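# Move the workbench hose from red port to blue

## Task

At the workbench, release the hose's latch on the manifold's red port, then insert the hose into the blue port and push until it locks in place. The robot must not tip over or be left leaning, or the task fails.

## Robot and tools

ROBOT. One TidyBot++: a wheeled base 0.54 m long, 0.50 m wide and 0.38 m tall on four driven casters, carrying a single seven-joint Kinova arm with a two-finger Robotiq gripper. The arm's shoulder sits 0.12 m ahead of the base centre and 0.68 m off the floor. Segments: upper arm 0.42 m, forearm 0.31 m, wrist to hand point 0.31 m. Cameras: base_camera (fixed on the base, looking forward) and wrist_camera (looks along the hand). The arm begins folded with the hand aimed downward, sticking out about 0.08 m ahead of the base.

FRAMES. Base frame: origin on the floor below the base centre, x ahead, y to the left, z up, in metres. hand_pose is reported in this frame and marks the midpoint between the finger pads; the hand's own z axis runs out along the fingers and the fingers close along its y axis. The odometry frame is where the base frame was at the scene's start; base_odometry counts wheel rotation only, so slip appears as travel. Heading is in radians, left positive, -3.142 to 3.142. base_tilt is in degrees, forward and right positive.

TOOL move. Carries out one action and returns the state, plus pictures from cameras you list in "cameras" (base_camera, wrist_camera or all; the "pictures" line gives their order). With no action it just reports state and images. Action keys:
- base: an object of relative offsets from where the base is now, counted along its current axes: translate_m (metres, forward +, -2 to 2), strafe_m (metres, left +, -2 to 2), rotate_rad (radians, counter-clockwise seen from above +, -6.3 to 6.3).
- joints: absolute joint angles by name, in radians: joint_1_rad..joint_7_rad, plus gripper_pos from 0 (open, about 85 mm gap) to 1 (closed). joint_2_rad limited to ±2.249, joint_4_rad to ±2.579, joint_6_rad to ±2.099; the others can take any angle and go the short way round, so turn them in steps under half a turn. Sign notes: joint_1_rad positive turns the arm clockwise from above (opposite to heading); joint_2_rad positive leans the upper arm forward; with joint_3_rad at 3.14, negative joint_4_rad bends the forearm forward and negative joint_6_rad bends the hand forward; with the hand down, positive joint_7_rad turns it counter-clockwise from above.
- target: one flat list of seven numbers, an absolute hand pose in the base frame: x, y, z in metres, then quaternion qw, qx, qy, qz, same form as hand_pose. Alongside target, joints may hold only gripper_pos.
- speeds: caps for this action only, translate_m and strafe_m 0.05 to 0.5 m/s (give just one when both are used), rotate_rad 0.1 to 1.57 rad/s.
- min_time_s: 0.1 to 8 s, minimum duration of each arm motion.
- blocking: true/omitted waits until everything is at rest; false returns in about 0.5 s while motion continues.
Unknown keys make a call invalid; values outside range get it refused. No action runs beyond 15 s; a base move ends after 14 s with time_out.

TOOL wait(seconds 0 to 10, cameras): lets time pass without new commands; returns early once running moves finish. stop(cameras): brakes all your motions; braked parts report "stopped" and may keep pressing. zoom_image(camera, region [x0, y0, x1, y1] in pixels from the top-left, at most 504 by 504): enlarges part of the newest image of that camera. read_manual(section "licences"): licence texts only. finished_scene(scene): ends the current scene by its number; irreversible, and the goal must hold without the robot.

RESULT LINES. "move" gives done or the worst status. base_status, joint_status, hand_status: done, moving, off_target (stopped short, may still push), contact_stop or time_out (unplanned stops; target dropped), not_followed (a check withheld arm targets; "joint command not followed" or "pose unreachable", with "cause:" for self-collision). hand_target is where the hand would be with all joints on target. motor_effort is percent of maximum torque, bracketed value the peak of the last action. on_its_own lists things the robot did unprompted. "ARM HIT" means a hard hit on the base or arm itself; "torque_fault" freezes the arm for 10 s; MOTOR HOT appears from 60 °C, and at 75 °C an over-temperature stop lets the arm sag ("limit_stop_at_motor_heat"). After a refused call, an unplanned stop or a torque fault, the remaining calls of that reply are skipped.

PRACTICE. A target usually lands within about 3 cm; to correct, add (wanted minus measured hand_pose) to the last target's x, y, z. To hold still, resend hand_target, not hand_pose. Targets that point the hand forward, low and near the base can miss or drive the arm into the base. The arm does not avoid obstacles and keeps pushing if blocked; unreachable poses wander up to 10 s and time out. Loads make the arm sag. Trust camera images over hand_pose. Gripper at 1 squeezes hard; "off_target" there means something is held.

AVOID. Don't drive or turn the base while the arm is snagged above about 0.6 m, don't pull or push sideways hard on a raised hand, and don't reach far out from the folded pose over nearby furniture: all can tip the robot; pulling the arm back or backing away rights a slight lean. Avoid torque faults, hard impacts, slamming, dropping or flinging parts, knocking things off the work area, and excess force or twist on the gripper. A loose object may occasionally be nudged by outside forces.

Each tool is called after "Request:" as name([rows], argument=value, ...), one row to a line, values as JSON.

## Session

Request:
move(cameras=["all"])

Scene clock: 0.00 s.
Motor temperatures (°C): [34 30 32 36 38 40 45]
base_odometry: x=+0.000 y=+0.000 heading=+0.000
base_tilt: forward=-1.0 right=+0.0
base_status: not commanded
joint_positions: joint_1_rad=+0.031 joint_2_rad=-0.391 joint_3_rad=+3.180 joint_4_rad=-2.498 joint_5_rad=-0.005 joint_6_rad=-0.911 joint_7_rad=+1.559 gripper_pos=+0.000
joint_status: not commanded
motor_effort: joint_1_rad=+1 joint_2_rad=+0 joint_3_rad=+0 joint_4_rad=+13 joint_5_rad=-1 joint_6_rad=+1 joint_7_rad=+0
hand_pose: x=+0.2678 y=-0.0062 z=+0.6016 quat_wxyz=(-0.008, +0.997, -0.041, +0.062) (m; base frame)
hand_target: x=+0.2672 y=-0.0062 z=+0.6012 quat_wxyz=(-0.008, +0.997, -0.041, +0.062) (m; base frame)
hand_status: not commanded
pictures: base_camera, wrist_camera
Images, in order (width x height): base_camera 644x364, wrist_camera 644x476.

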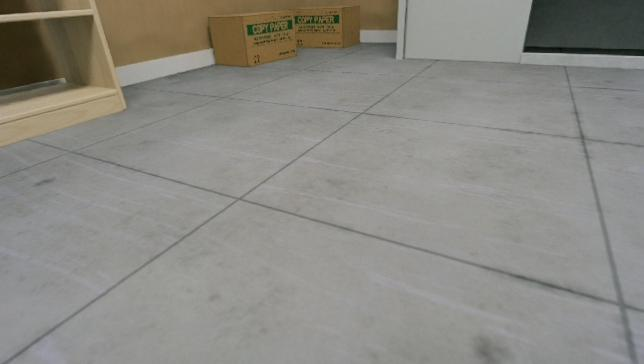

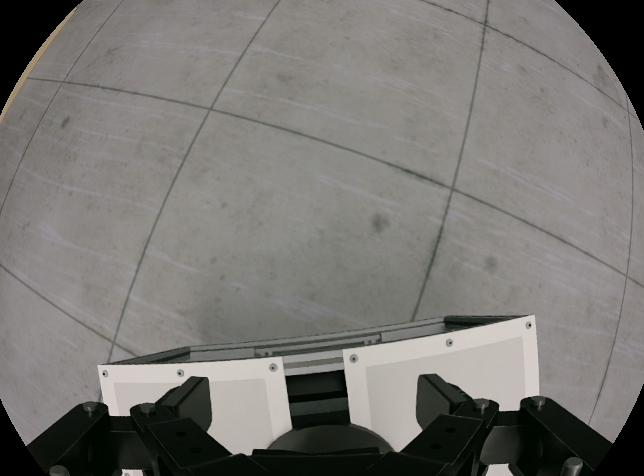

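Request:
move(joints={"joint_6_rad": 0.4}, cameras=["all"])

Request:
move(base={"rotate_rad": 1.57}, cameras=["all"])

Request:
move(base={"rotate_rad": 1.57}, cameras=["all"])

Scene clock: 5.47 s.
move: done
base_odometry: x=+0.000 y=+0.000 heading=+0.000
base_tilt: forward=-0.9 right=+0.0
base_status: not commanded
joint_positions: joint_1_rad=+0.031 joint_2_rad=-0.391 joint_3_rad=+3.180 joint_4_rad=-2.498 joint_5_rad=-0.005 joint_6_rad=+0.319 joint_7_rad=+1.559 gripper_pos=+0.000
joint_status: all done
motor_effort: joint_1_rad=+0(1) joint_2_rad=-5(5) joint_3_rad=+0(0) joint_4_rad=+17(18) joint_5_rad=+0(1) joint_6_rad=+9(10) joint_7_rad=+0(0)
hand_pose: x=+0.5324 y=-0.0290 z=+0.8436 quat_wxyz=(+0.011, +0.778, -0.037, +0.626) (m; base frame)
hand_target: x=+0.5365 y=-0.0297 z=+0.8676 quat_wxyz=(+0.012, +0.753, -0.036, +0.657) (m; base frame)
hand_status: not commanded
pictures: base_camera, wrist_camera
Images, in order (width x height): base_camera 644x364, wrist_camera 644x476.

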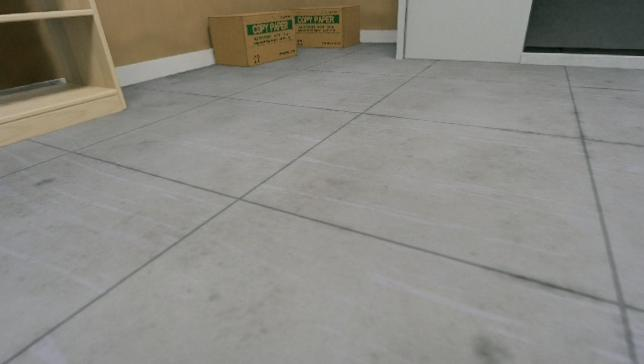

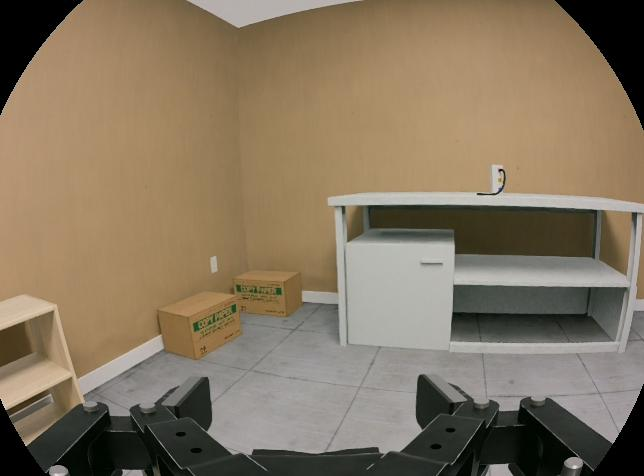

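Scene clock: 7.77 s.
move: done
base_odometry: x=+0.000 y=+0.000 heading=+1.570
base_tilt: forward=-0.9 right=+0.0
base_status: done
joint_positions: joint_1_rad=+0.031 joint_2_rad=-0.391 joint_3_rad=+3.180 joint_4_rad=-2.498 joint_5_rad=-0.005 joint_6_rad=+0.319 joint_7_rad=+1.559 gripper_pos=+0.000
joint_status: not commanded
motor_effort: joint_1_rad=+0(2) joint_2_rad=-4(6) joint_3_rad=+0(1) joint_4_rad=+17(17) joint_5_rad=+0(1) joint_6_rad=+8(9) joint_7_rad=+0(0)
hand_pose: x=+0.5324 y=-0.0289 z=+0.8437 quat_wxyz=(+0.011, +0.778, -0.037, +0.627) (m; base frame)
hand_target: x=+0.5365 y=-0.0297 z=+0.8676 quat_wxyz=(+0.012, +0.753, -0.036, +0.657) (m; base frame)
hand_status: not commanded
pictures: base_camera, wrist_camera
Images, in order (width x height): base_camera 644x364, wrist_camera 644x476.

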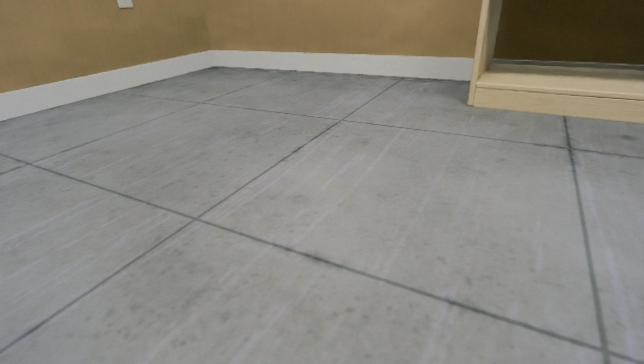

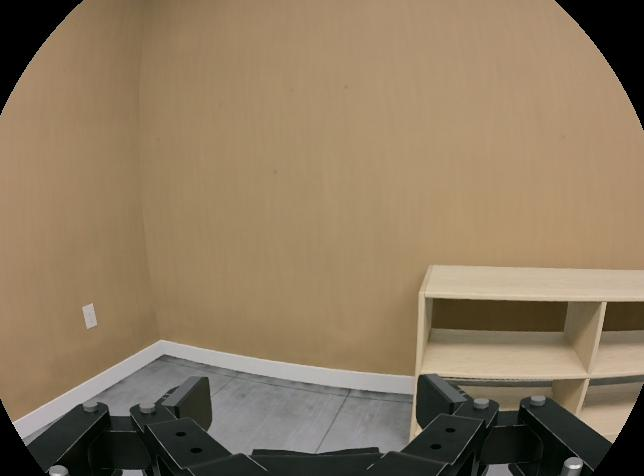

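Scene clock: 10.07 s.
move: done
base_odometry: x=+0.000 y=+0.000 heading=+3.139
base_tilt: forward=-0.9 right=+0.0
base_status: done
joint_positions: joint_1_rad=+0.031 joint_2_rad=-0.391 joint_3_rad=+3.180 joint_4_rad=-2.498 joint_5_rad=-0.005 joint_6_rad=+0.319 joint_7_rad=+1.559 gripper_pos=+0.000
joint_status: not commanded
motor_effort: joint_1_rad=+0(2) joint_2_rad=-5(5) joint_3_rad=+0(1) joint_4_rad=+17(17) joint_5_rad=+0(1) joint_6_rad=+8(10) joint_7_rad=+0(0)
hand_pose: x=+0.5324 y=-0.0289 z=+0.8437 quat_wxyz=(+0.011, +0.778, -0.037, +0.627) (m; base frame)
hand_target: x=+0.5365 y=-0.0297 z=+0.8676 quat_wxyz=(+0.012, +0.753, -0.036, +0.657) (m; base frame)
hand_status: not commanded
pictures: base_camera, wrist_camera
Images, in order (width x height): base_camera 644x364, wrist_camera 644x476.

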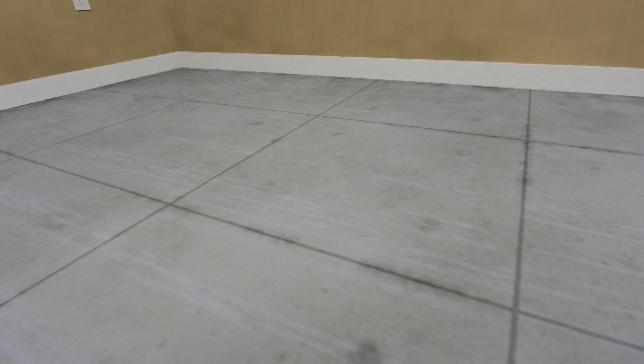

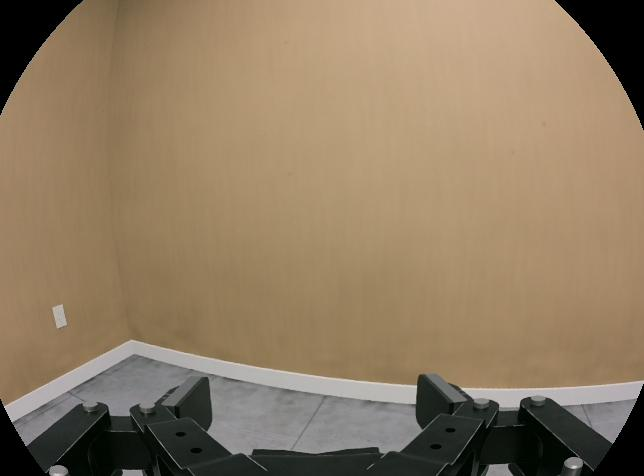

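Request:
move(base={"rotate_rad": -3.14})

Request:
move(base={"translate_m": 0.8, "strafe_m": -0.9}, cameras=["all"])

Scene clock: 20.67 s.
move: done
base_odometry: x=+0.000 y=+0.000 heading=+0.000
base_tilt: forward=-0.9 right=+0.0
base_status: done
joint_positions: joint_1_rad=+0.031 joint_2_rad=-0.391 joint_3_rad=+3.180 joint_4_rad=-2.498 joint_5_rad=-0.005 joint_6_rad=+0.319 joint_7_rad=+1.559 gripper_pos=+0.000
joint_status: not commanded
motor_effort: joint_1_rad=+1(2) joint_2_rad=-5(6) joint_3_rad=+0(1) joint_4_rad=+17(18) joint_5_rad=+0(1) joint_6_rad=+8(9) joint_7_rad=+0(0)
hand_pose: x=+0.5324 y=-0.0289 z=+0.8437 quat_wxyz=(+0.011, +0.778, -0.037, +0.627) (m; base frame)
hand_target: x=+0.5365 y=-0.0297 z=+0.8676 quat_wxyz=(+0.012, +0.753, -0.036, +0.657) (m; base frame)
hand_status: not commanded
pictures: none

Scene clock: 23.93 s.
move: done
base_odometry: x=+0.800 y=-0.900 heading=-0.001
base_tilt: forward=-0.9 right=+0.0
base_status: done
joint_positions: joint_1_rad=+0.031 joint_2_rad=-0.391 joint_3_rad=+3.180 joint_4_rad=-2.498 joint_5_rad=-0.005 joint_6_rad=+0.321 joint_7_rad=+1.559 gripper_pos=+0.000
joint_status: not commanded
motor_effort: joint_1_rad=+0(1) joint_2_rad=-5(7) joint_3_rad=+0(2) joint_4_rad=+17(18) joint_5_rad=+0(1) joint_6_rad=+9(9) joint_7_rad=+0(0)
hand_pose: x=+0.5325 y=-0.0288 z=+0.8444 quat_wxyz=(+0.011, +0.778, -0.037, +0.627) (m; base frame)
hand_target: x=+0.5365 y=-0.0297 z=+0.8676 quat_wxyz=(+0.012, +0.753, -0.036, +0.657) (m; base frame)
hand_status: not commanded
pictures: base_camera, wrist_camera
Images, in order (width x height): base_camera 644x364, wrist_camera 644x476.

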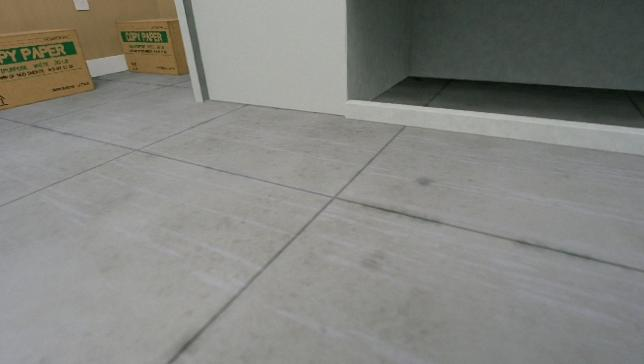

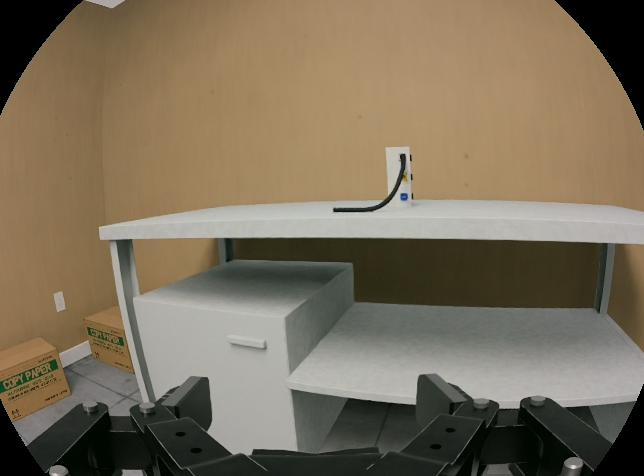

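Request:
zoom_image(camera="wrist_camera", region=[320, 130, 440, 230])

Scaled by 4.200.

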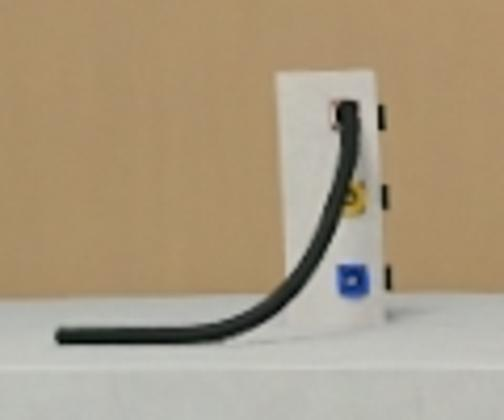

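Request:
move(base={"translate_m": 0.45, "strafe_m": -0.35}, cameras=["all"])

Request:
zoom_image(camera="wrist_camera", region=[240, 100, 400, 220])

Scene clock: 36.10 s.
move: done
base_odometry: x=+1.250 y=-1.251 heading=-0.001
base_tilt: forward=-0.9 right=+0.0
base_status: done
joint_positions: joint_1_rad=+0.031 joint_2_rad=-0.390 joint_3_rad=+3.180 joint_4_rad=-2.498 joint_5_rad=-0.005 joint_6_rad=+0.322 joint_7_rad=+1.559 gripper_pos=+0.000
joint_status: not commanded
motor_effort: joint_1_rad=+0(1) joint_2_rad=-4(6) joint_3_rad=+0(1) joint_4_rad=+17(18) joint_5_rad=+0(1) joint_6_rad=+8(9) joint_7_rad=+0(0)
hand_pose: x=+0.5327 y=-0.0289 z=+0.8442 quat_wxyz=(+0.011, +0.778, -0.037, +0.627) (m; base frame)
hand_target: x=+0.5365 y=-0.0297 z=+0.8676 quat_wxyz=(+0.012, +0.753, -0.036, +0.657) (m; base frame)
hand_status: not commanded
pictures: base_camera, wrist_camera
Images, in order (width x height): base_camera 644x364, wrist_camera 644x476.

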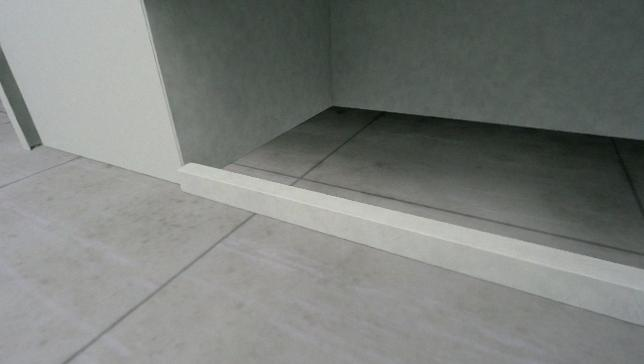

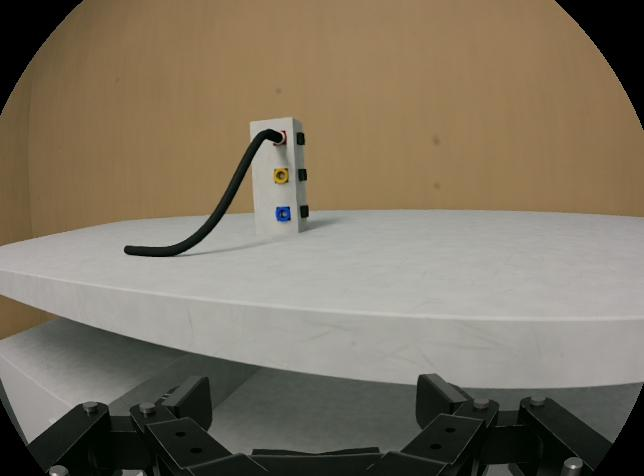

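Scaled by 3.150.

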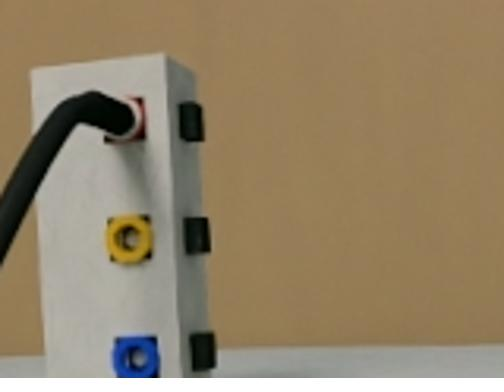

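Request:
move(base={"translate_m": 0.14, "strafe_m": 0.62, "rotate_rad": -0.35}, cameras=["all"])

Request:
zoom_image(camera="wrist_camera", region=[240, 100, 400, 220])

Scene clock: 49.23 s.
move: done
base_odometry: x=+1.390 y=-0.631 heading=-0.351
base_tilt: forward=-0.9 right=+0.0
base_status: done
joint_positions: joint_1_rad=+0.031 joint_2_rad=-0.390 joint_3_rad=+3.180 joint_4_rad=-2.498 joint_5_rad=-0.005 joint_6_rad=+0.322 joint_7_rad=+1.559 gripper_pos=+0.000
joint_status: not commanded
motor_effort: joint_1_rad=+0(1) joint_2_rad=-5(5) joint_3_rad=+0(2) joint_4_rad=+17(18) joint_5_rad=+0(1) joint_6_rad=+9(9) joint_7_rad=+0(0)
hand_pose: x=+0.5327 y=-0.0290 z=+0.8442 quat_wxyz=(+0.011, +0.778, -0.037, +0.627) (m; base frame)
hand_target: x=+0.5365 y=-0.0297 z=+0.8676 quat_wxyz=(+0.012, +0.753, -0.036, +0.657) (m; base frame)
hand_status: not commanded
pictures: base_camera, wrist_camera
Images, in order (width x height): base_camera 644x364, wrist_camera 644x476.

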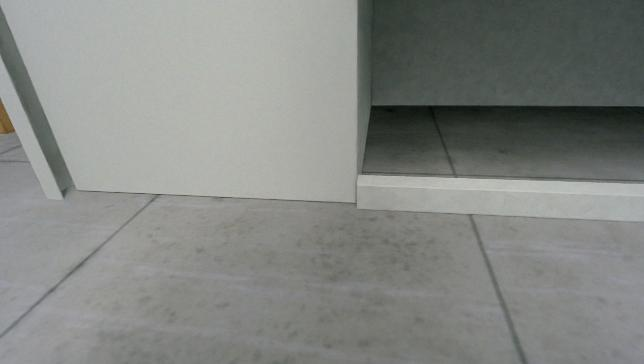

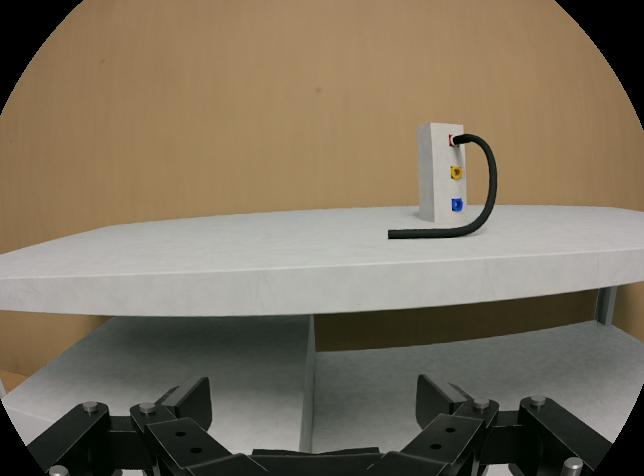

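Scaled by 3.150.

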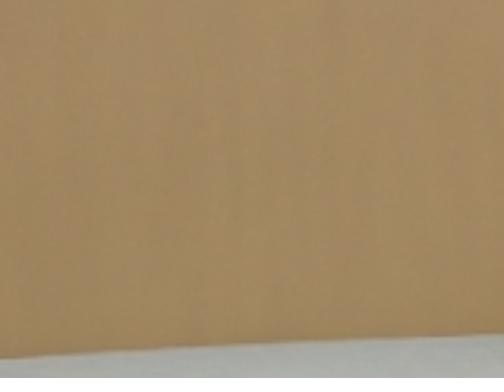

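Request:
move(base={"translate_m": 0.2, "strafe_m": -0.39, "rotate_rad": 0.2}, cameras=["all"])

Request:
zoom_image(camera="wrist_camera", region=[240, 60, 440, 260])

Scene clock: 65.67 s.
move: done
base_odometry: x=+1.444 y=-1.065 heading=-0.151
base_tilt: forward=-1.0 right=+0.0
base_status: done
joint_positions: joint_1_rad=-0.070 joint_2_rad=-0.497 joint_3_rad=+3.072 joint_4_rad=-2.576 joint_5_rad=+0.003 joint_6_rad=+0.322 joint_7_rad=+1.559 gripper_pos=+0.000
joint_status: not commanded
motor_effort: joint_1_rad=+17(20) joint_2_rad=+18(21) joint_3_rad=+20(22) joint_4_rad=+35(36) joint_5_rad=-7(8) joint_6_rad=+15(15) joint_7_rad=+1(1)
hand_pose: x=+0.4942 y=+0.0566 z=+0.8405 quat_wxyz=(-0.032, +0.768, +0.058, +0.637) (m; base frame)
hand_target: x=+0.5365 y=-0.0297 z=+0.8676 quat_wxyz=(+0.012, +0.753, -0.036, +0.657) (m; base frame)
hand_status: not commanded
pictures: base_camera, wrist_camera
Images, in order (width x height): base_camera 644x364, wrist_camera 644x476.

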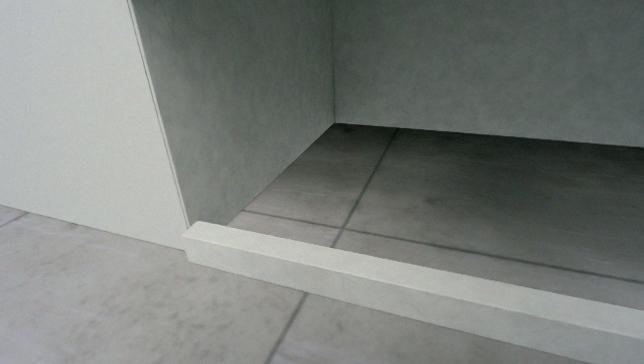

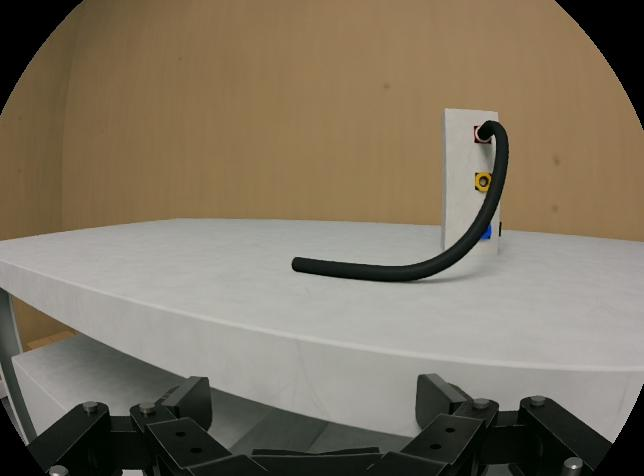

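Scaled by 2.520.

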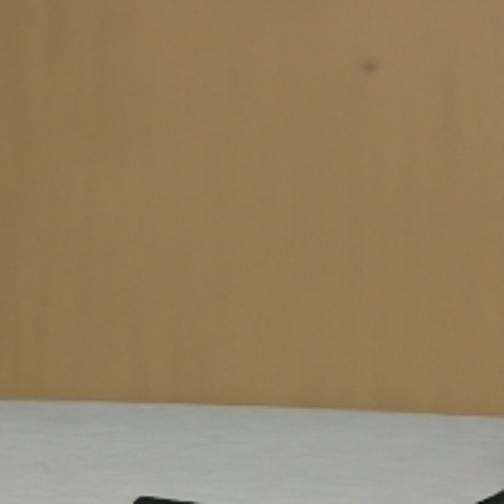

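Request:
move(base={"translate_m": -0.2}, speeds={"translate_m": 0.15})

Request:
move(joints={"joint_1_rad": 0.03, "joint_2_rad": -0.39, "joint_3_rad": 3.14, "joint_4_rad": -1.9, "joint_5_rad": 0, "joint_6_rad": 0, "joint_7_rad": 1.57}, cameras=["all"])

Request:
zoom_image(camera="wrist_camera", region=[340, 140, 540, 340])

Scene clock: 71.47 s.
move: done
base_odometry: x=+1.246 y=-1.035 heading=-0.151
base_tilt: forward=-0.9 right=+0.0
base_status: done
joint_positions: joint_1_rad=+0.031 joint_2_rad=-0.398 joint_3_rad=+3.176 joint_4_rad=-2.515 joint_5_rad=+0.003 joint_6_rad=+0.328 joint_7_rad=+1.559 gripper_pos=+0.000
joint_status: not commanded
motor_effort: joint_1_rad=+1(17) joint_2_rad=-4(18) joint_3_rad=+0(19) joint_4_rad=+17(33) joint_5_rad=+0(7) joint_6_rad=+8(12) joint_7_rad=+0(0)
hand_pose: x=+0.5279 y=-0.0261 z=+0.8388 quat_wxyz=(+0.011, +0.779, -0.032, +0.626) (m; base frame)
hand_target: x=+0.5365 y=-0.0297 z=+0.8676 quat_wxyz=(+0.012, +0.753, -0.036, +0.657) (m; base frame)
hand_status: not commanded
pictures: none

Scene clock: 73.57 s.
move: done
base_odometry: x=+1.246 y=-1.035 heading=-0.151
base_tilt: forward=-0.9 right=+0.0
base_status: not commanded
joint_positions: joint_1_rad=+0.031 joint_2_rad=-0.398 joint_3_rad=+3.164 joint_4_rad=-1.927 joint_5_rad=+0.003 joint_6_rad=+0.089 joint_7_rad=+1.559 gripper_pos=+0.000
joint_status: all done
motor_effort: joint_1_rad=+0(1) joint_2_rad=-6(7) joint_3_rad=+0(1) joint_4_rad=+19(20) joint_5_rad=+0(1) joint_6_rad=+8(10) joint_7_rad=+0(1)
hand_pose: x=+0.5781 y=-0.0262 z=+1.1237 quat_wxyz=(+0.013, +0.659, -0.023, +0.752) (m; base frame)
hand_target: x=+0.5834 y=-0.0117 z=+1.1090 quat_wxyz=(+0.010, +0.685, -0.010, +0.728) (m; base frame)
hand_status: not commanded
pictures: base_camera, wrist_camera
Images, in order (width x height): base_camera 644x364, wrist_camera 644x476.

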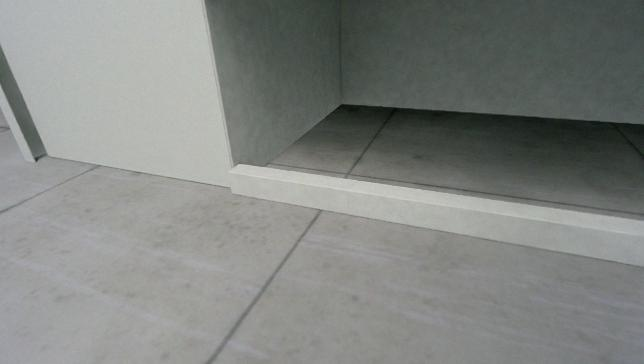

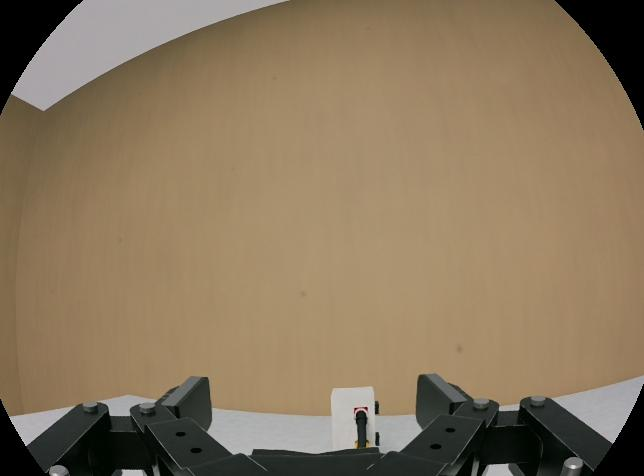

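Scaled by 2.520.

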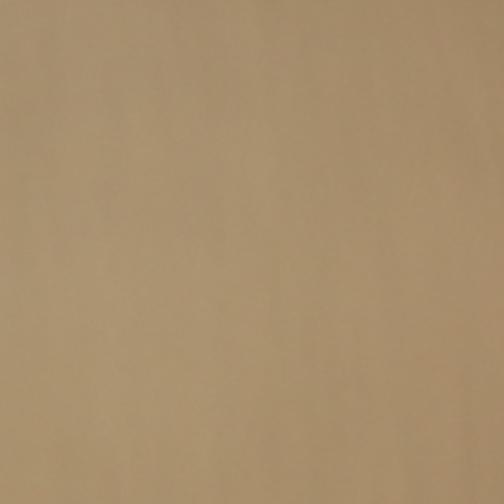

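Request:
move(target=[0.52, 0.0, 1.08, 0, 0.906, 0, 0.423], cameras=["all"])

Request:
zoom_image(camera="wrist_camera", region=[270, 140, 470, 340])

Scene clock: 79.53 s.
move: done
base_odometry: x=+1.246 y=-1.035 heading=-0.151
base_tilt: forward=-0.9 right=+0.0
base_status: not commanded
joint_positions: joint_1_rad=+0.001 joint_2_rad=-0.244 joint_3_rad=+3.164 joint_4_rad=-1.177 joint_5_rad=+0.003 joint_6_rad=-1.247 joint_7_rad=+1.559 gripper_pos=+0.000
joint_status: not commanded
motor_effort: joint_1_rad=+0(1) joint_2_rad=-7(8) joint_3_rad=+0(0) joint_4_rad=+16(20) joint_5_rad=+0(1) joint_6_rad=+7(10) joint_7_rad=+0(0)
hand_pose: x=+0.5254 y=-0.0110 z=+1.0993 quat_wxyz=(+0.002, +0.886, -0.017, +0.462) (m; base frame)
hand_target: x=+0.5200 y=+0.0000 z=+1.0800 quat_wxyz=(+0.000, +0.906, +0.000, +0.423) (m; base frame)
hand_status: done (0.023 m and 5.4 deg from the pose sent, 0.077 m and 47.6 deg at the start)
pictures: base_camera, wrist_camera
Images, in order (width x height): base_camera 644x364, wrist_camera 644x476.

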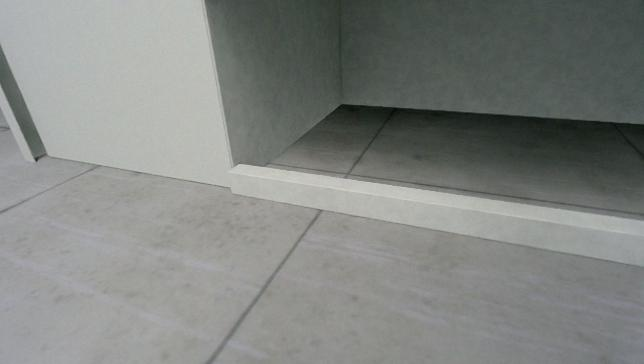

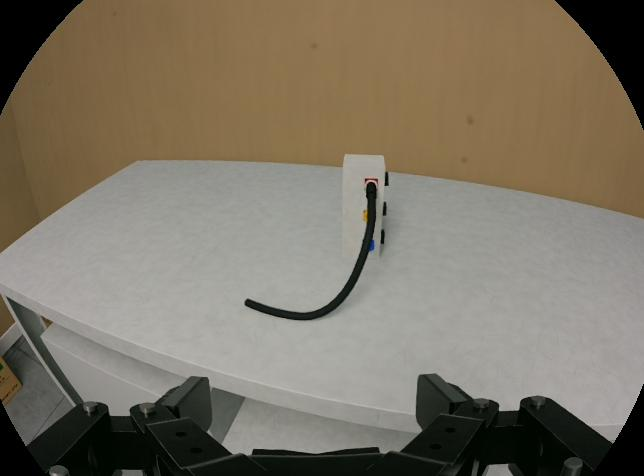

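Scaled by 2.520.

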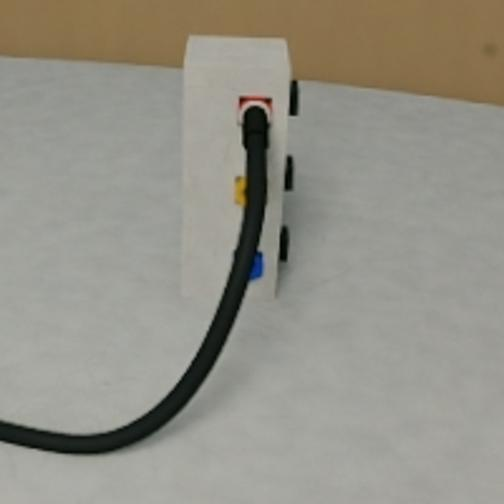

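Request:
move(base={"translate_m": 0.18, "strafe_m": -0.1}, speeds={"translate_m": 0.2}, cameras=["all"])

Request:
zoom_image(camera="wrist_camera", region=[242, 130, 442, 330])

Scene clock: 90.23 s.
move: done
base_odometry: x=+1.409 y=-1.161 heading=-0.151
base_tilt: forward=-0.9 right=+0.0
base_status: done
joint_positions: joint_1_rad=-0.001 joint_2_rad=-0.227 joint_3_rad=+3.164 joint_4_rad=-1.174 joint_5_rad=+0.003 joint_6_rad=-1.252 joint_7_rad=+1.559 gripper_pos=+0.000
joint_status: not commanded
motor_effort: joint_1_rad=+1(1) joint_2_rad=-8(11) joint_3_rad=+0(1) joint_4_rad=+16(17) joint_5_rad=+0(1) joint_6_rad=+7(8) joint_7_rad=+0(0)
hand_pose: x=+0.5314 y=-0.0099 z=+1.0927 quat_wxyz=(+0.001, +0.891, -0.016, +0.454) (m; base frame)
hand_target: x=+0.5200 y=+0.0000 z=+1.0800 quat_wxyz=(+0.000, +0.906, +0.000, +0.423) (m; base frame)
hand_status: not commanded
pictures: base_camera, wrist_camera
Images, in order (width x height): base_camera 644x364, wrist_camera 644x476.

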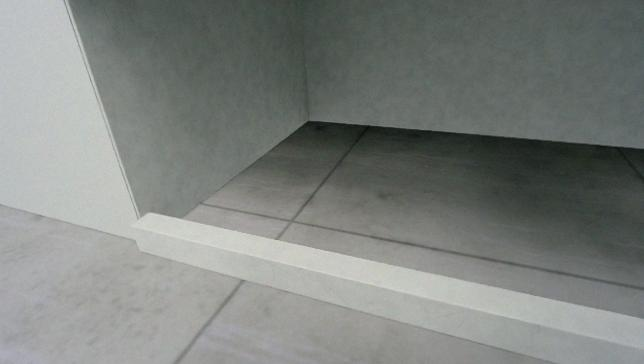

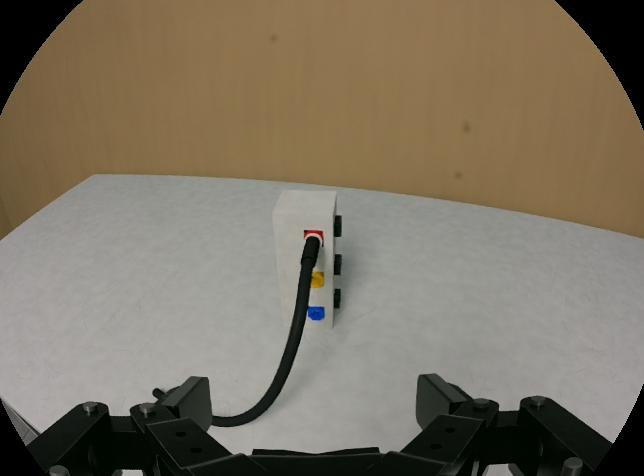

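Scaled by 2.520.

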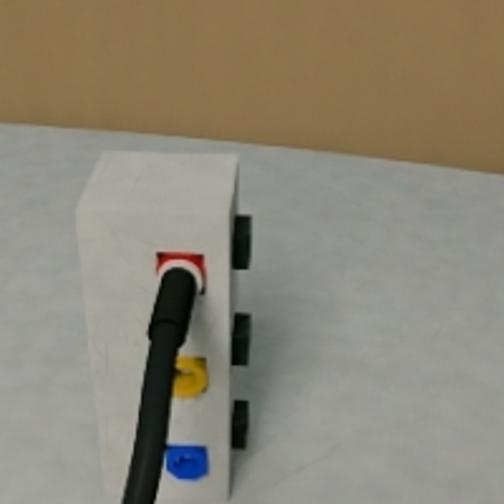

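Request:
move(target=[0.61, 0.005, 1.045, 0.0127, 0.906, -0.027, 0.423], min_time_s=1.5, cameras=["wrist_camera"])

Request:
zoom_image(camera="wrist_camera", region=[202, 200, 442, 440])

Scene clock: 114.87 s.
move: done
base_odometry: x=+1.409 y=-1.161 heading=-0.151
base_tilt: forward=-0.9 right=+0.0
base_status: not commanded
joint_positions: joint_1_rad=-0.022 joint_2_rad=-0.087 joint_3_rad=+3.136 joint_4_rad=-1.174 joint_5_rad=+0.041 joint_6_rad=-1.247 joint_7_rad=+1.514 gripper_pos=+0.000
joint_status: not commanded
motor_effort: joint_1_rad=+0(1) joint_2_rad=-13(14) joint_3_rad=+0(0) joint_4_rad=+17(17) joint_5_rad=+0(1) joint_6_rad=+6(8) joint_7_rad=+0(0)
hand_pose: x=+0.5856 y=+0.0021 z=+1.0327 quat_wxyz=(+0.004, +0.919, -0.015, +0.394) (m; base frame)
hand_target: x=+0.6100 y=+0.0050 z=+1.0450 quat_wxyz=(+0.013, +0.906, -0.027, +0.423) (m; base frame)
hand_status: done (0.028 m and 4.0 deg from the pose sent, 0.093 m and 4.4 deg at the start)
pictures: wrist_camera
Images, in order (width x height): wrist_camera 644x476.

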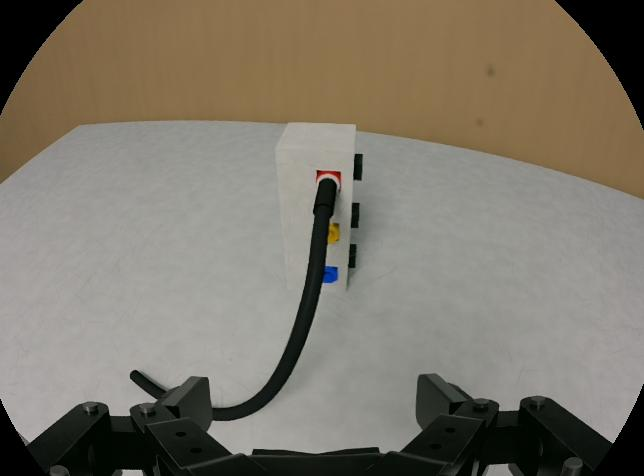

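Scaled by 2.100.

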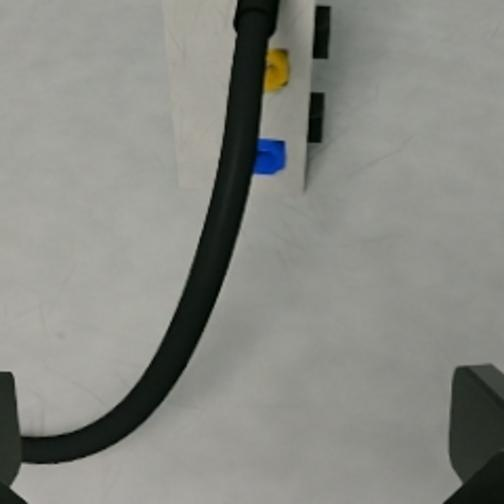

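Request:
move(target=[0.705, -0.004, 1.045, 0.0127, 0.906, -0.027, 0.423], min_time_s=1.5, cameras=["wrist_camera"])

Request:
zoom_image(camera="wrist_camera", region=[182, 180, 462, 460])

Scene clock: 127.10 s.
move: done
base_odometry: x=+1.409 y=-1.161 heading=-0.151
base_tilt: forward=-0.9 right=+0.0
base_status: not commanded
joint_positions: joint_1_rad=-0.044 joint_2_rad=+0.136 joint_3_rad=+3.167 joint_4_rad=-0.937 joint_5_rad=+0.041 joint_6_rad=-1.247 joint_7_rad=+1.514 gripper_pos=+0.000
joint_status: not commanded
motor_effort: joint_1_rad=+1(1) joint_2_rad=-20(22) joint_3_rad=+0(0) joint_4_rad=+16(17) joint_5_rad=+0(0) joint_6_rad=+6(7) joint_7_rad=+0(0)
hand_pose: x=+0.6804 y=+0.0012 z=+1.0373 quat_wxyz=(+0.007, +0.916, -0.018, +0.400) (m; base frame)
hand_target: x=+0.7050 y=-0.0040 z=+1.0450 quat_wxyz=(+0.013, +0.906, -0.027, +0.423) (m; base frame)
hand_status: done (0.026 m and 3.1 deg from the pose sent, 0.120 m and 4.0 deg at the start)
pictures: wrist_camera
Images, in order (width x height): wrist_camera 644x476.

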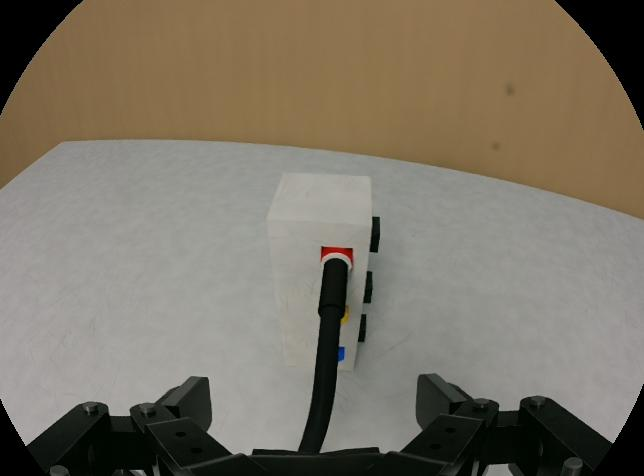

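Scaled by 1.800.

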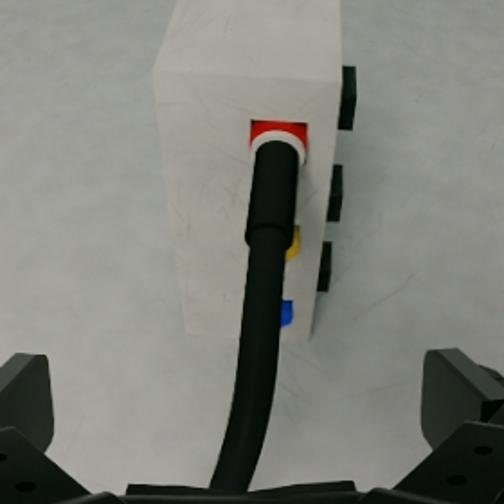

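Request:
move(target=[0.758, -0.015, 1.016, 0.0127, 0.906, -0.027, 0.423], min_time_s=2, cameras=["wrist_camera"])

Request:
zoom_image(camera="wrist_camera", region=[182, 180, 462, 460])

Scene clock: 138.73 s.
move: done
base_odometry: x=+1.409 y=-1.161 heading=-0.151
base_tilt: forward=-0.9 right=+0.0
base_status: not commanded
joint_positions: joint_1_rad=-0.044 joint_2_rad=+0.234 joint_3_rad=+3.177 joint_4_rad=-0.903 joint_5_rad=+0.041 joint_6_rad=-1.203 joint_7_rad=+1.514 gripper_pos=+0.000
joint_status: not commanded
motor_effort: joint_1_rad=+0(1) joint_2_rad=-23(24) joint_3_rad=+0(0) joint_4_rad=+17(17) joint_5_rad=+0(0) joint_6_rad=+7(7) joint_7_rad=+0(0)
hand_pose: x=+0.7258 y=-0.0022 z=+1.0072 quat_wxyz=(+0.011, +0.920, -0.021, +0.391) (m; base frame)
hand_target: x=+0.7580 y=-0.0150 z=+1.0160 quat_wxyz=(+0.013, +0.906, -0.027, +0.423) (m; base frame)
hand_status: done (0.036 m and 4.1 deg from the pose sent, 0.082 m and 3.1 deg at the start)
pictures: wrist_camera
Images, in order (width x height): wrist_camera 644x476.

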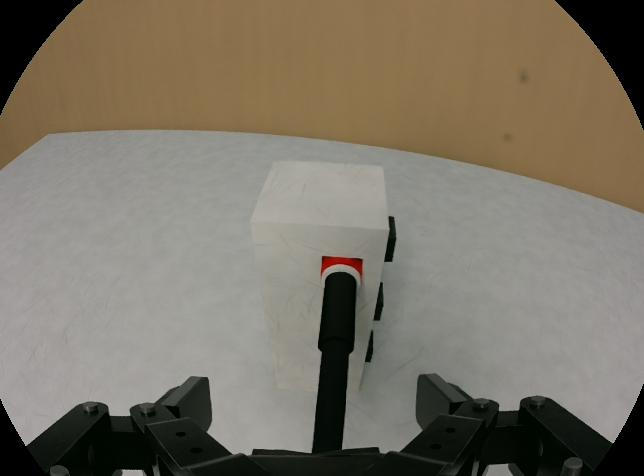

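Scaled by 1.800.

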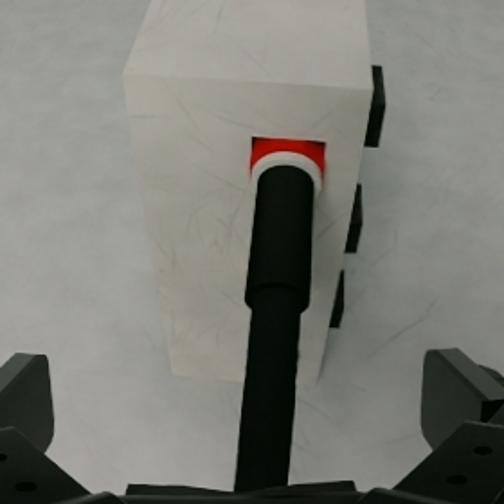

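Request:
move(target=[0.777, -0.034, 1.013, 0.0127, 0.906, -0.027, 0.423], min_time_s=1.5, cameras=["wrist_camera"])

Request:
zoom_image(camera="wrist_camera", region=[182, 180, 462, 460])

Scene clock: 145.70 s.
move: done
base_odometry: x=+1.409 y=-1.161 heading=-0.151
base_tilt: forward=-0.9 right=+0.0
base_status: not commanded
joint_positions: joint_1_rad=+0.005 joint_2_rad=+0.283 joint_3_rad=+3.177 joint_4_rad=-0.838 joint_5_rad=+0.037 joint_6_rad=-1.203 joint_7_rad=+1.514 gripper_pos=+0.000
joint_status: not commanded
motor_effort: joint_1_rad=+0(1) joint_2_rad=-25(25) joint_3_rad=+0(0) joint_4_rad=+17(17) joint_5_rad=+0(0) joint_6_rad=+6(7) joint_7_rad=+0(0)
hand_pose: x=+0.7463 y=-0.0306 z=+1.0101 quat_wxyz=(+0.019, +0.916, -0.043, +0.398) (m; base frame)
hand_target: x=+0.7770 y=-0.0340 z=+1.0130 quat_wxyz=(+0.013, +0.906, -0.027, +0.423) (m; base frame)
hand_status: done (0.031 m and 3.7 deg from the pose sent, 0.061 m and 4.1 deg at the start)
pictures: wrist_camera
Images, in order (width x height): wrist_camera 644x476.

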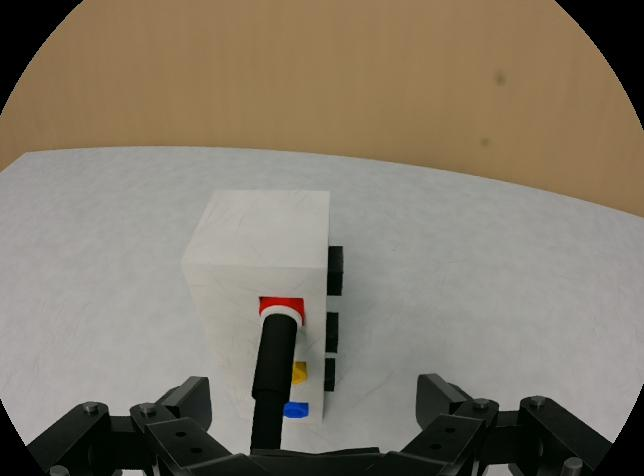

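Scaled by 1.800.

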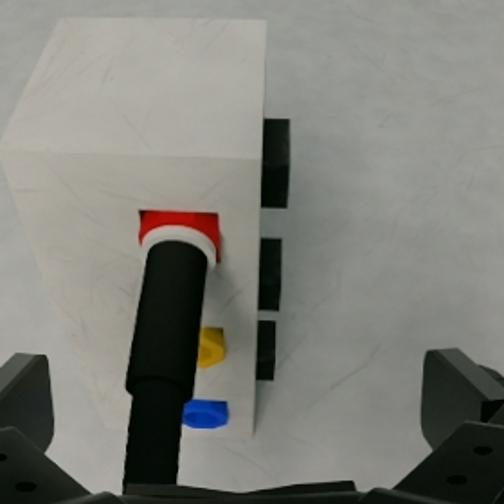

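Request:
move(target=[0.777, 0.010, 1.013, 0.0127, 0.906, -0.027, 0.423], min_time_s=1, cameras=["wrist_camera"])

Scene clock: 150.67 s.
move: done
base_odometry: x=+1.409 y=-1.161 heading=-0.151
base_tilt: forward=-0.9 right=+0.0
base_status: not commanded
joint_positions: joint_1_rad=-0.082 joint_2_rad=+0.283 joint_3_rad=+3.189 joint_4_rad=-0.837 joint_5_rad=+0.037 joint_6_rad=-1.203 joint_7_rad=+1.514 gripper_pos=+0.000
joint_status: not commanded
motor_effort: joint_1_rad=+0(2) joint_2_rad=-25(26) joint_3_rad=+0(1) joint_4_rad=+17(17) joint_5_rad=+0(1) joint_6_rad=+6(7) joint_7_rad=+0(0)
hand_pose: x=+0.7468 y=+0.0182 z=+1.0103 quat_wxyz=(+0.006, +0.917, -0.007, +0.399) (m; base frame)
hand_target: x=+0.7770 y=+0.0100 z=+1.0130 quat_wxyz=(+0.013, +0.906, -0.027, +0.423) (m; base frame)
hand_status: done (0.031 m and 3.9 deg from the pose sent, 0.051 m and 3.7 deg at the start)
pictures: wrist_camera
Images, in order (width x height): wrist_camera 644x476.

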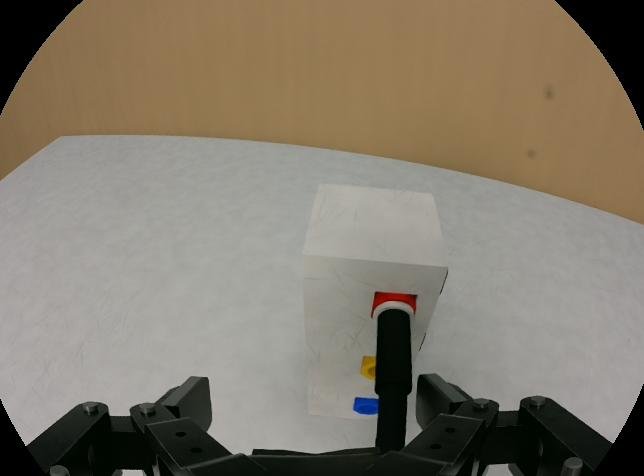

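Request:
move(base={"strafe_m": -0.036}, speeds={"strafe_m": 0.05}, cameras=["wrist_camera"])

Scene clock: 154.57 s.
move: done
base_odometry: x=+1.404 y=-1.197 heading=-0.151
base_tilt: forward=-0.9 right=+0.0
base_status: done
joint_positions: joint_1_rad=-0.086 joint_2_rad=+0.284 joint_3_rad=+3.193 joint_4_rad=-0.837 joint_5_rad=+0.037 joint_6_rad=-1.203 joint_7_rad=+1.514 gripper_pos=+0.000
joint_status: not commanded
motor_effort: joint_1_rad=+1(3) joint_2_rad=-25(25) joint_3_rad=+0(1) joint_4_rad=+17(17) joint_5_rad=+0(1) joint_6_rad=+6(7) joint_7_rad=+0(0)
hand_pose: x=+0.7472 y=+0.0184 z=+1.0100 quat_wxyz=(+0.006, +0.917, -0.007, +0.399) (m; base frame)
hand_target: x=+0.7770 y=+0.0100 z=+1.0130 quat_wxyz=(+0.013, +0.906, -0.027, +0.423) (m; base frame)
hand_status: not commanded
pictures: wrist_camera
Images, in order (width x height): wrist_camera 644x476.

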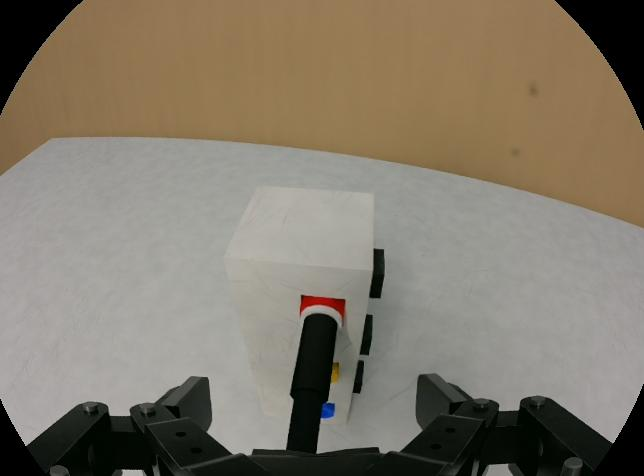

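Request:
move(joints={"gripper_pos": 0.9}, cameras=["wrist_camera"])

Request:
zoom_image(camera="wrist_camera", region=[182, 180, 462, 460])

Scene clock: 159.07 s.
move: done
base_odometry: x=+1.404 y=-1.197 heading=-0.151
base_tilt: forward=-0.9 right=+0.0
base_status: not commanded
joint_positions: joint_1_rad=-0.086 joint_2_rad=+0.284 joint_3_rad=+3.195 joint_4_rad=-0.837 joint_5_rad=+0.037 joint_6_rad=-1.203 joint_7_rad=+1.514 gripper_pos=+0.871
joint_status: all done
motor_effort: joint_1_rad=+1(2) joint_2_rad=-20(25) joint_3_rad=+0(3) joint_4_rad=+19(19) joint_5_rad=+1(3) joint_6_rad=+14(15) joint_7_rad=+2(2)
hand_pose: x=+0.7472 y=+0.0173 z=+1.0102 quat_wxyz=(+0.007, +0.917, -0.008, +0.399) (m; base frame)
hand_target: x=+0.7770 y=+0.0100 z=+1.0130 quat_wxyz=(+0.013, +0.906, -0.027, +0.423) (m; base frame)
hand_status: not commanded
pictures: wrist_camera
Images, in order (width x height): wrist_camera 644x476.

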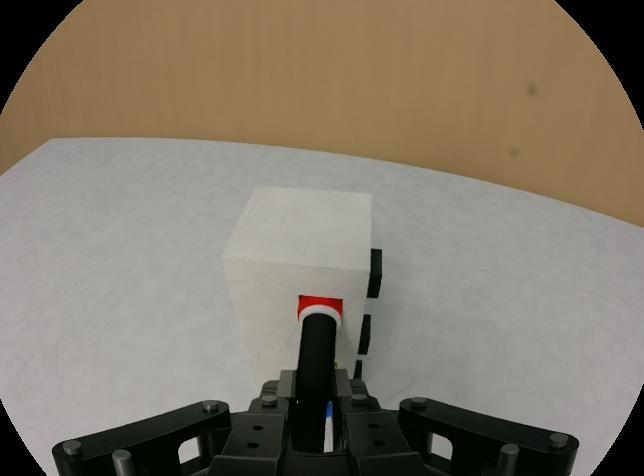

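Scaled by 1.800.

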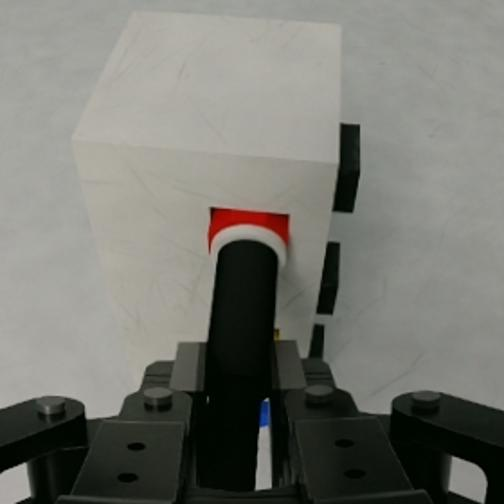

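Request:
move(joints={"gripper_pos": 1.0})

Request:
move(base={"translate_m": -0.03}, speeds={"translate_m": 0.05}, cameras=["wrist_camera"])

Request:
zoom_image(camera="wrist_camera", region=[182, 180, 462, 460])

Scene clock: 164.60 s.
move: off_target
base_odometry: x=+1.404 y=-1.197 heading=-0.151
base_tilt: forward=-0.9 right=+0.0
base_status: not commanded
joint_positions: joint_1_rad=-0.086 joint_2_rad=+0.284 joint_3_rad=+3.195 joint_4_rad=-0.837 joint_5_rad=+0.037 joint_6_rad=-1.203 joint_7_rad=+1.514 gripper_pos=+0.871
joint_status: gripper_pos off_target (ended at +0.871, target +1.000)
motor_effort: joint_1_rad=+0(1) joint_2_rad=-20(20) joint_3_rad=+0(0) joint_4_rad=+19(19) joint_5_rad=+0(0) joint_6_rad=+14(15) joint_7_rad=+2(2)
hand_pose: x=+0.7472 y=+0.0174 z=+1.0102 quat_wxyz=(+0.007, +0.917, -0.008, +0.399) (m; base frame)
hand_target: x=+0.7770 y=+0.0100 z=+1.0130 quat_wxyz=(+0.013, +0.906, -0.027, +0.423) (m; base frame)
hand_status: not commanded
pictures: none

Scene clock: 165.60 s.
move: done
base_odometry: x=+1.374 y=-1.193 heading=-0.151
base_tilt: forward=-0.9 right=+0.0
base_status: done
joint_positions: joint_1_rad=-0.086 joint_2_rad=+0.323 joint_3_rad=+3.201 joint_4_rad=-0.820 joint_5_rad=+0.037 joint_6_rad=-1.135 joint_7_rad=+1.514 gripper_pos=+0.872
joint_status: not commanded
motor_effort: joint_1_rad=+0(2) joint_2_rad=-29(34) joint_3_rad=-1(2) joint_4_rad=+16(17) joint_5_rad=+0(2) joint_6_rad=+2(13) joint_7_rad=+2(3)
hand_pose: x=+0.7754 y=+0.0166 z=+1.0093 quat_wxyz=(+0.009, +0.908, -0.009, +0.419) (m; base frame)
hand_target: x=+0.7770 y=+0.0100 z=+1.0130 quat_wxyz=(+0.013, +0.906, -0.027, +0.423) (m; base frame)
hand_status: not commanded
pictures: wrist_camera
Images, in order (width x height): wrist_camera 644x476.

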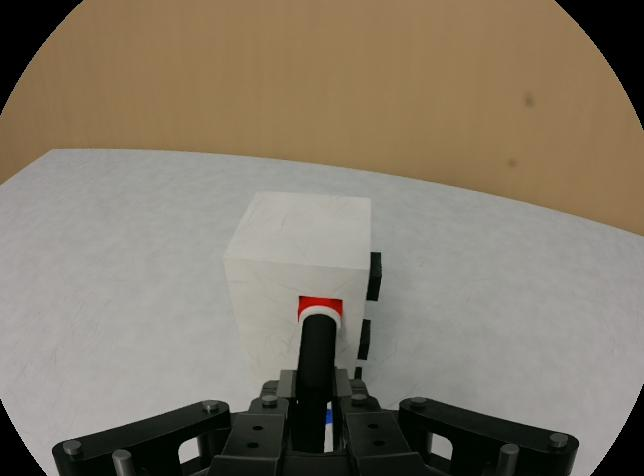

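Scaled by 1.800.

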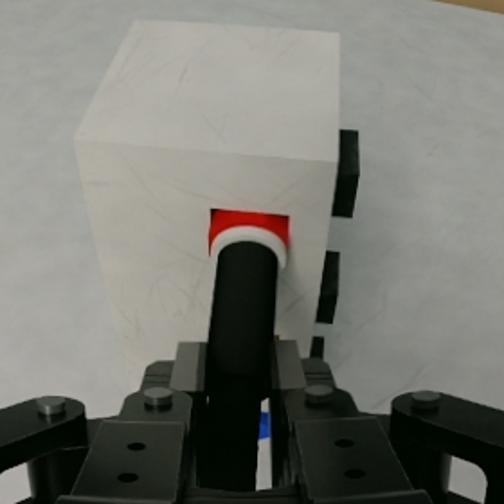

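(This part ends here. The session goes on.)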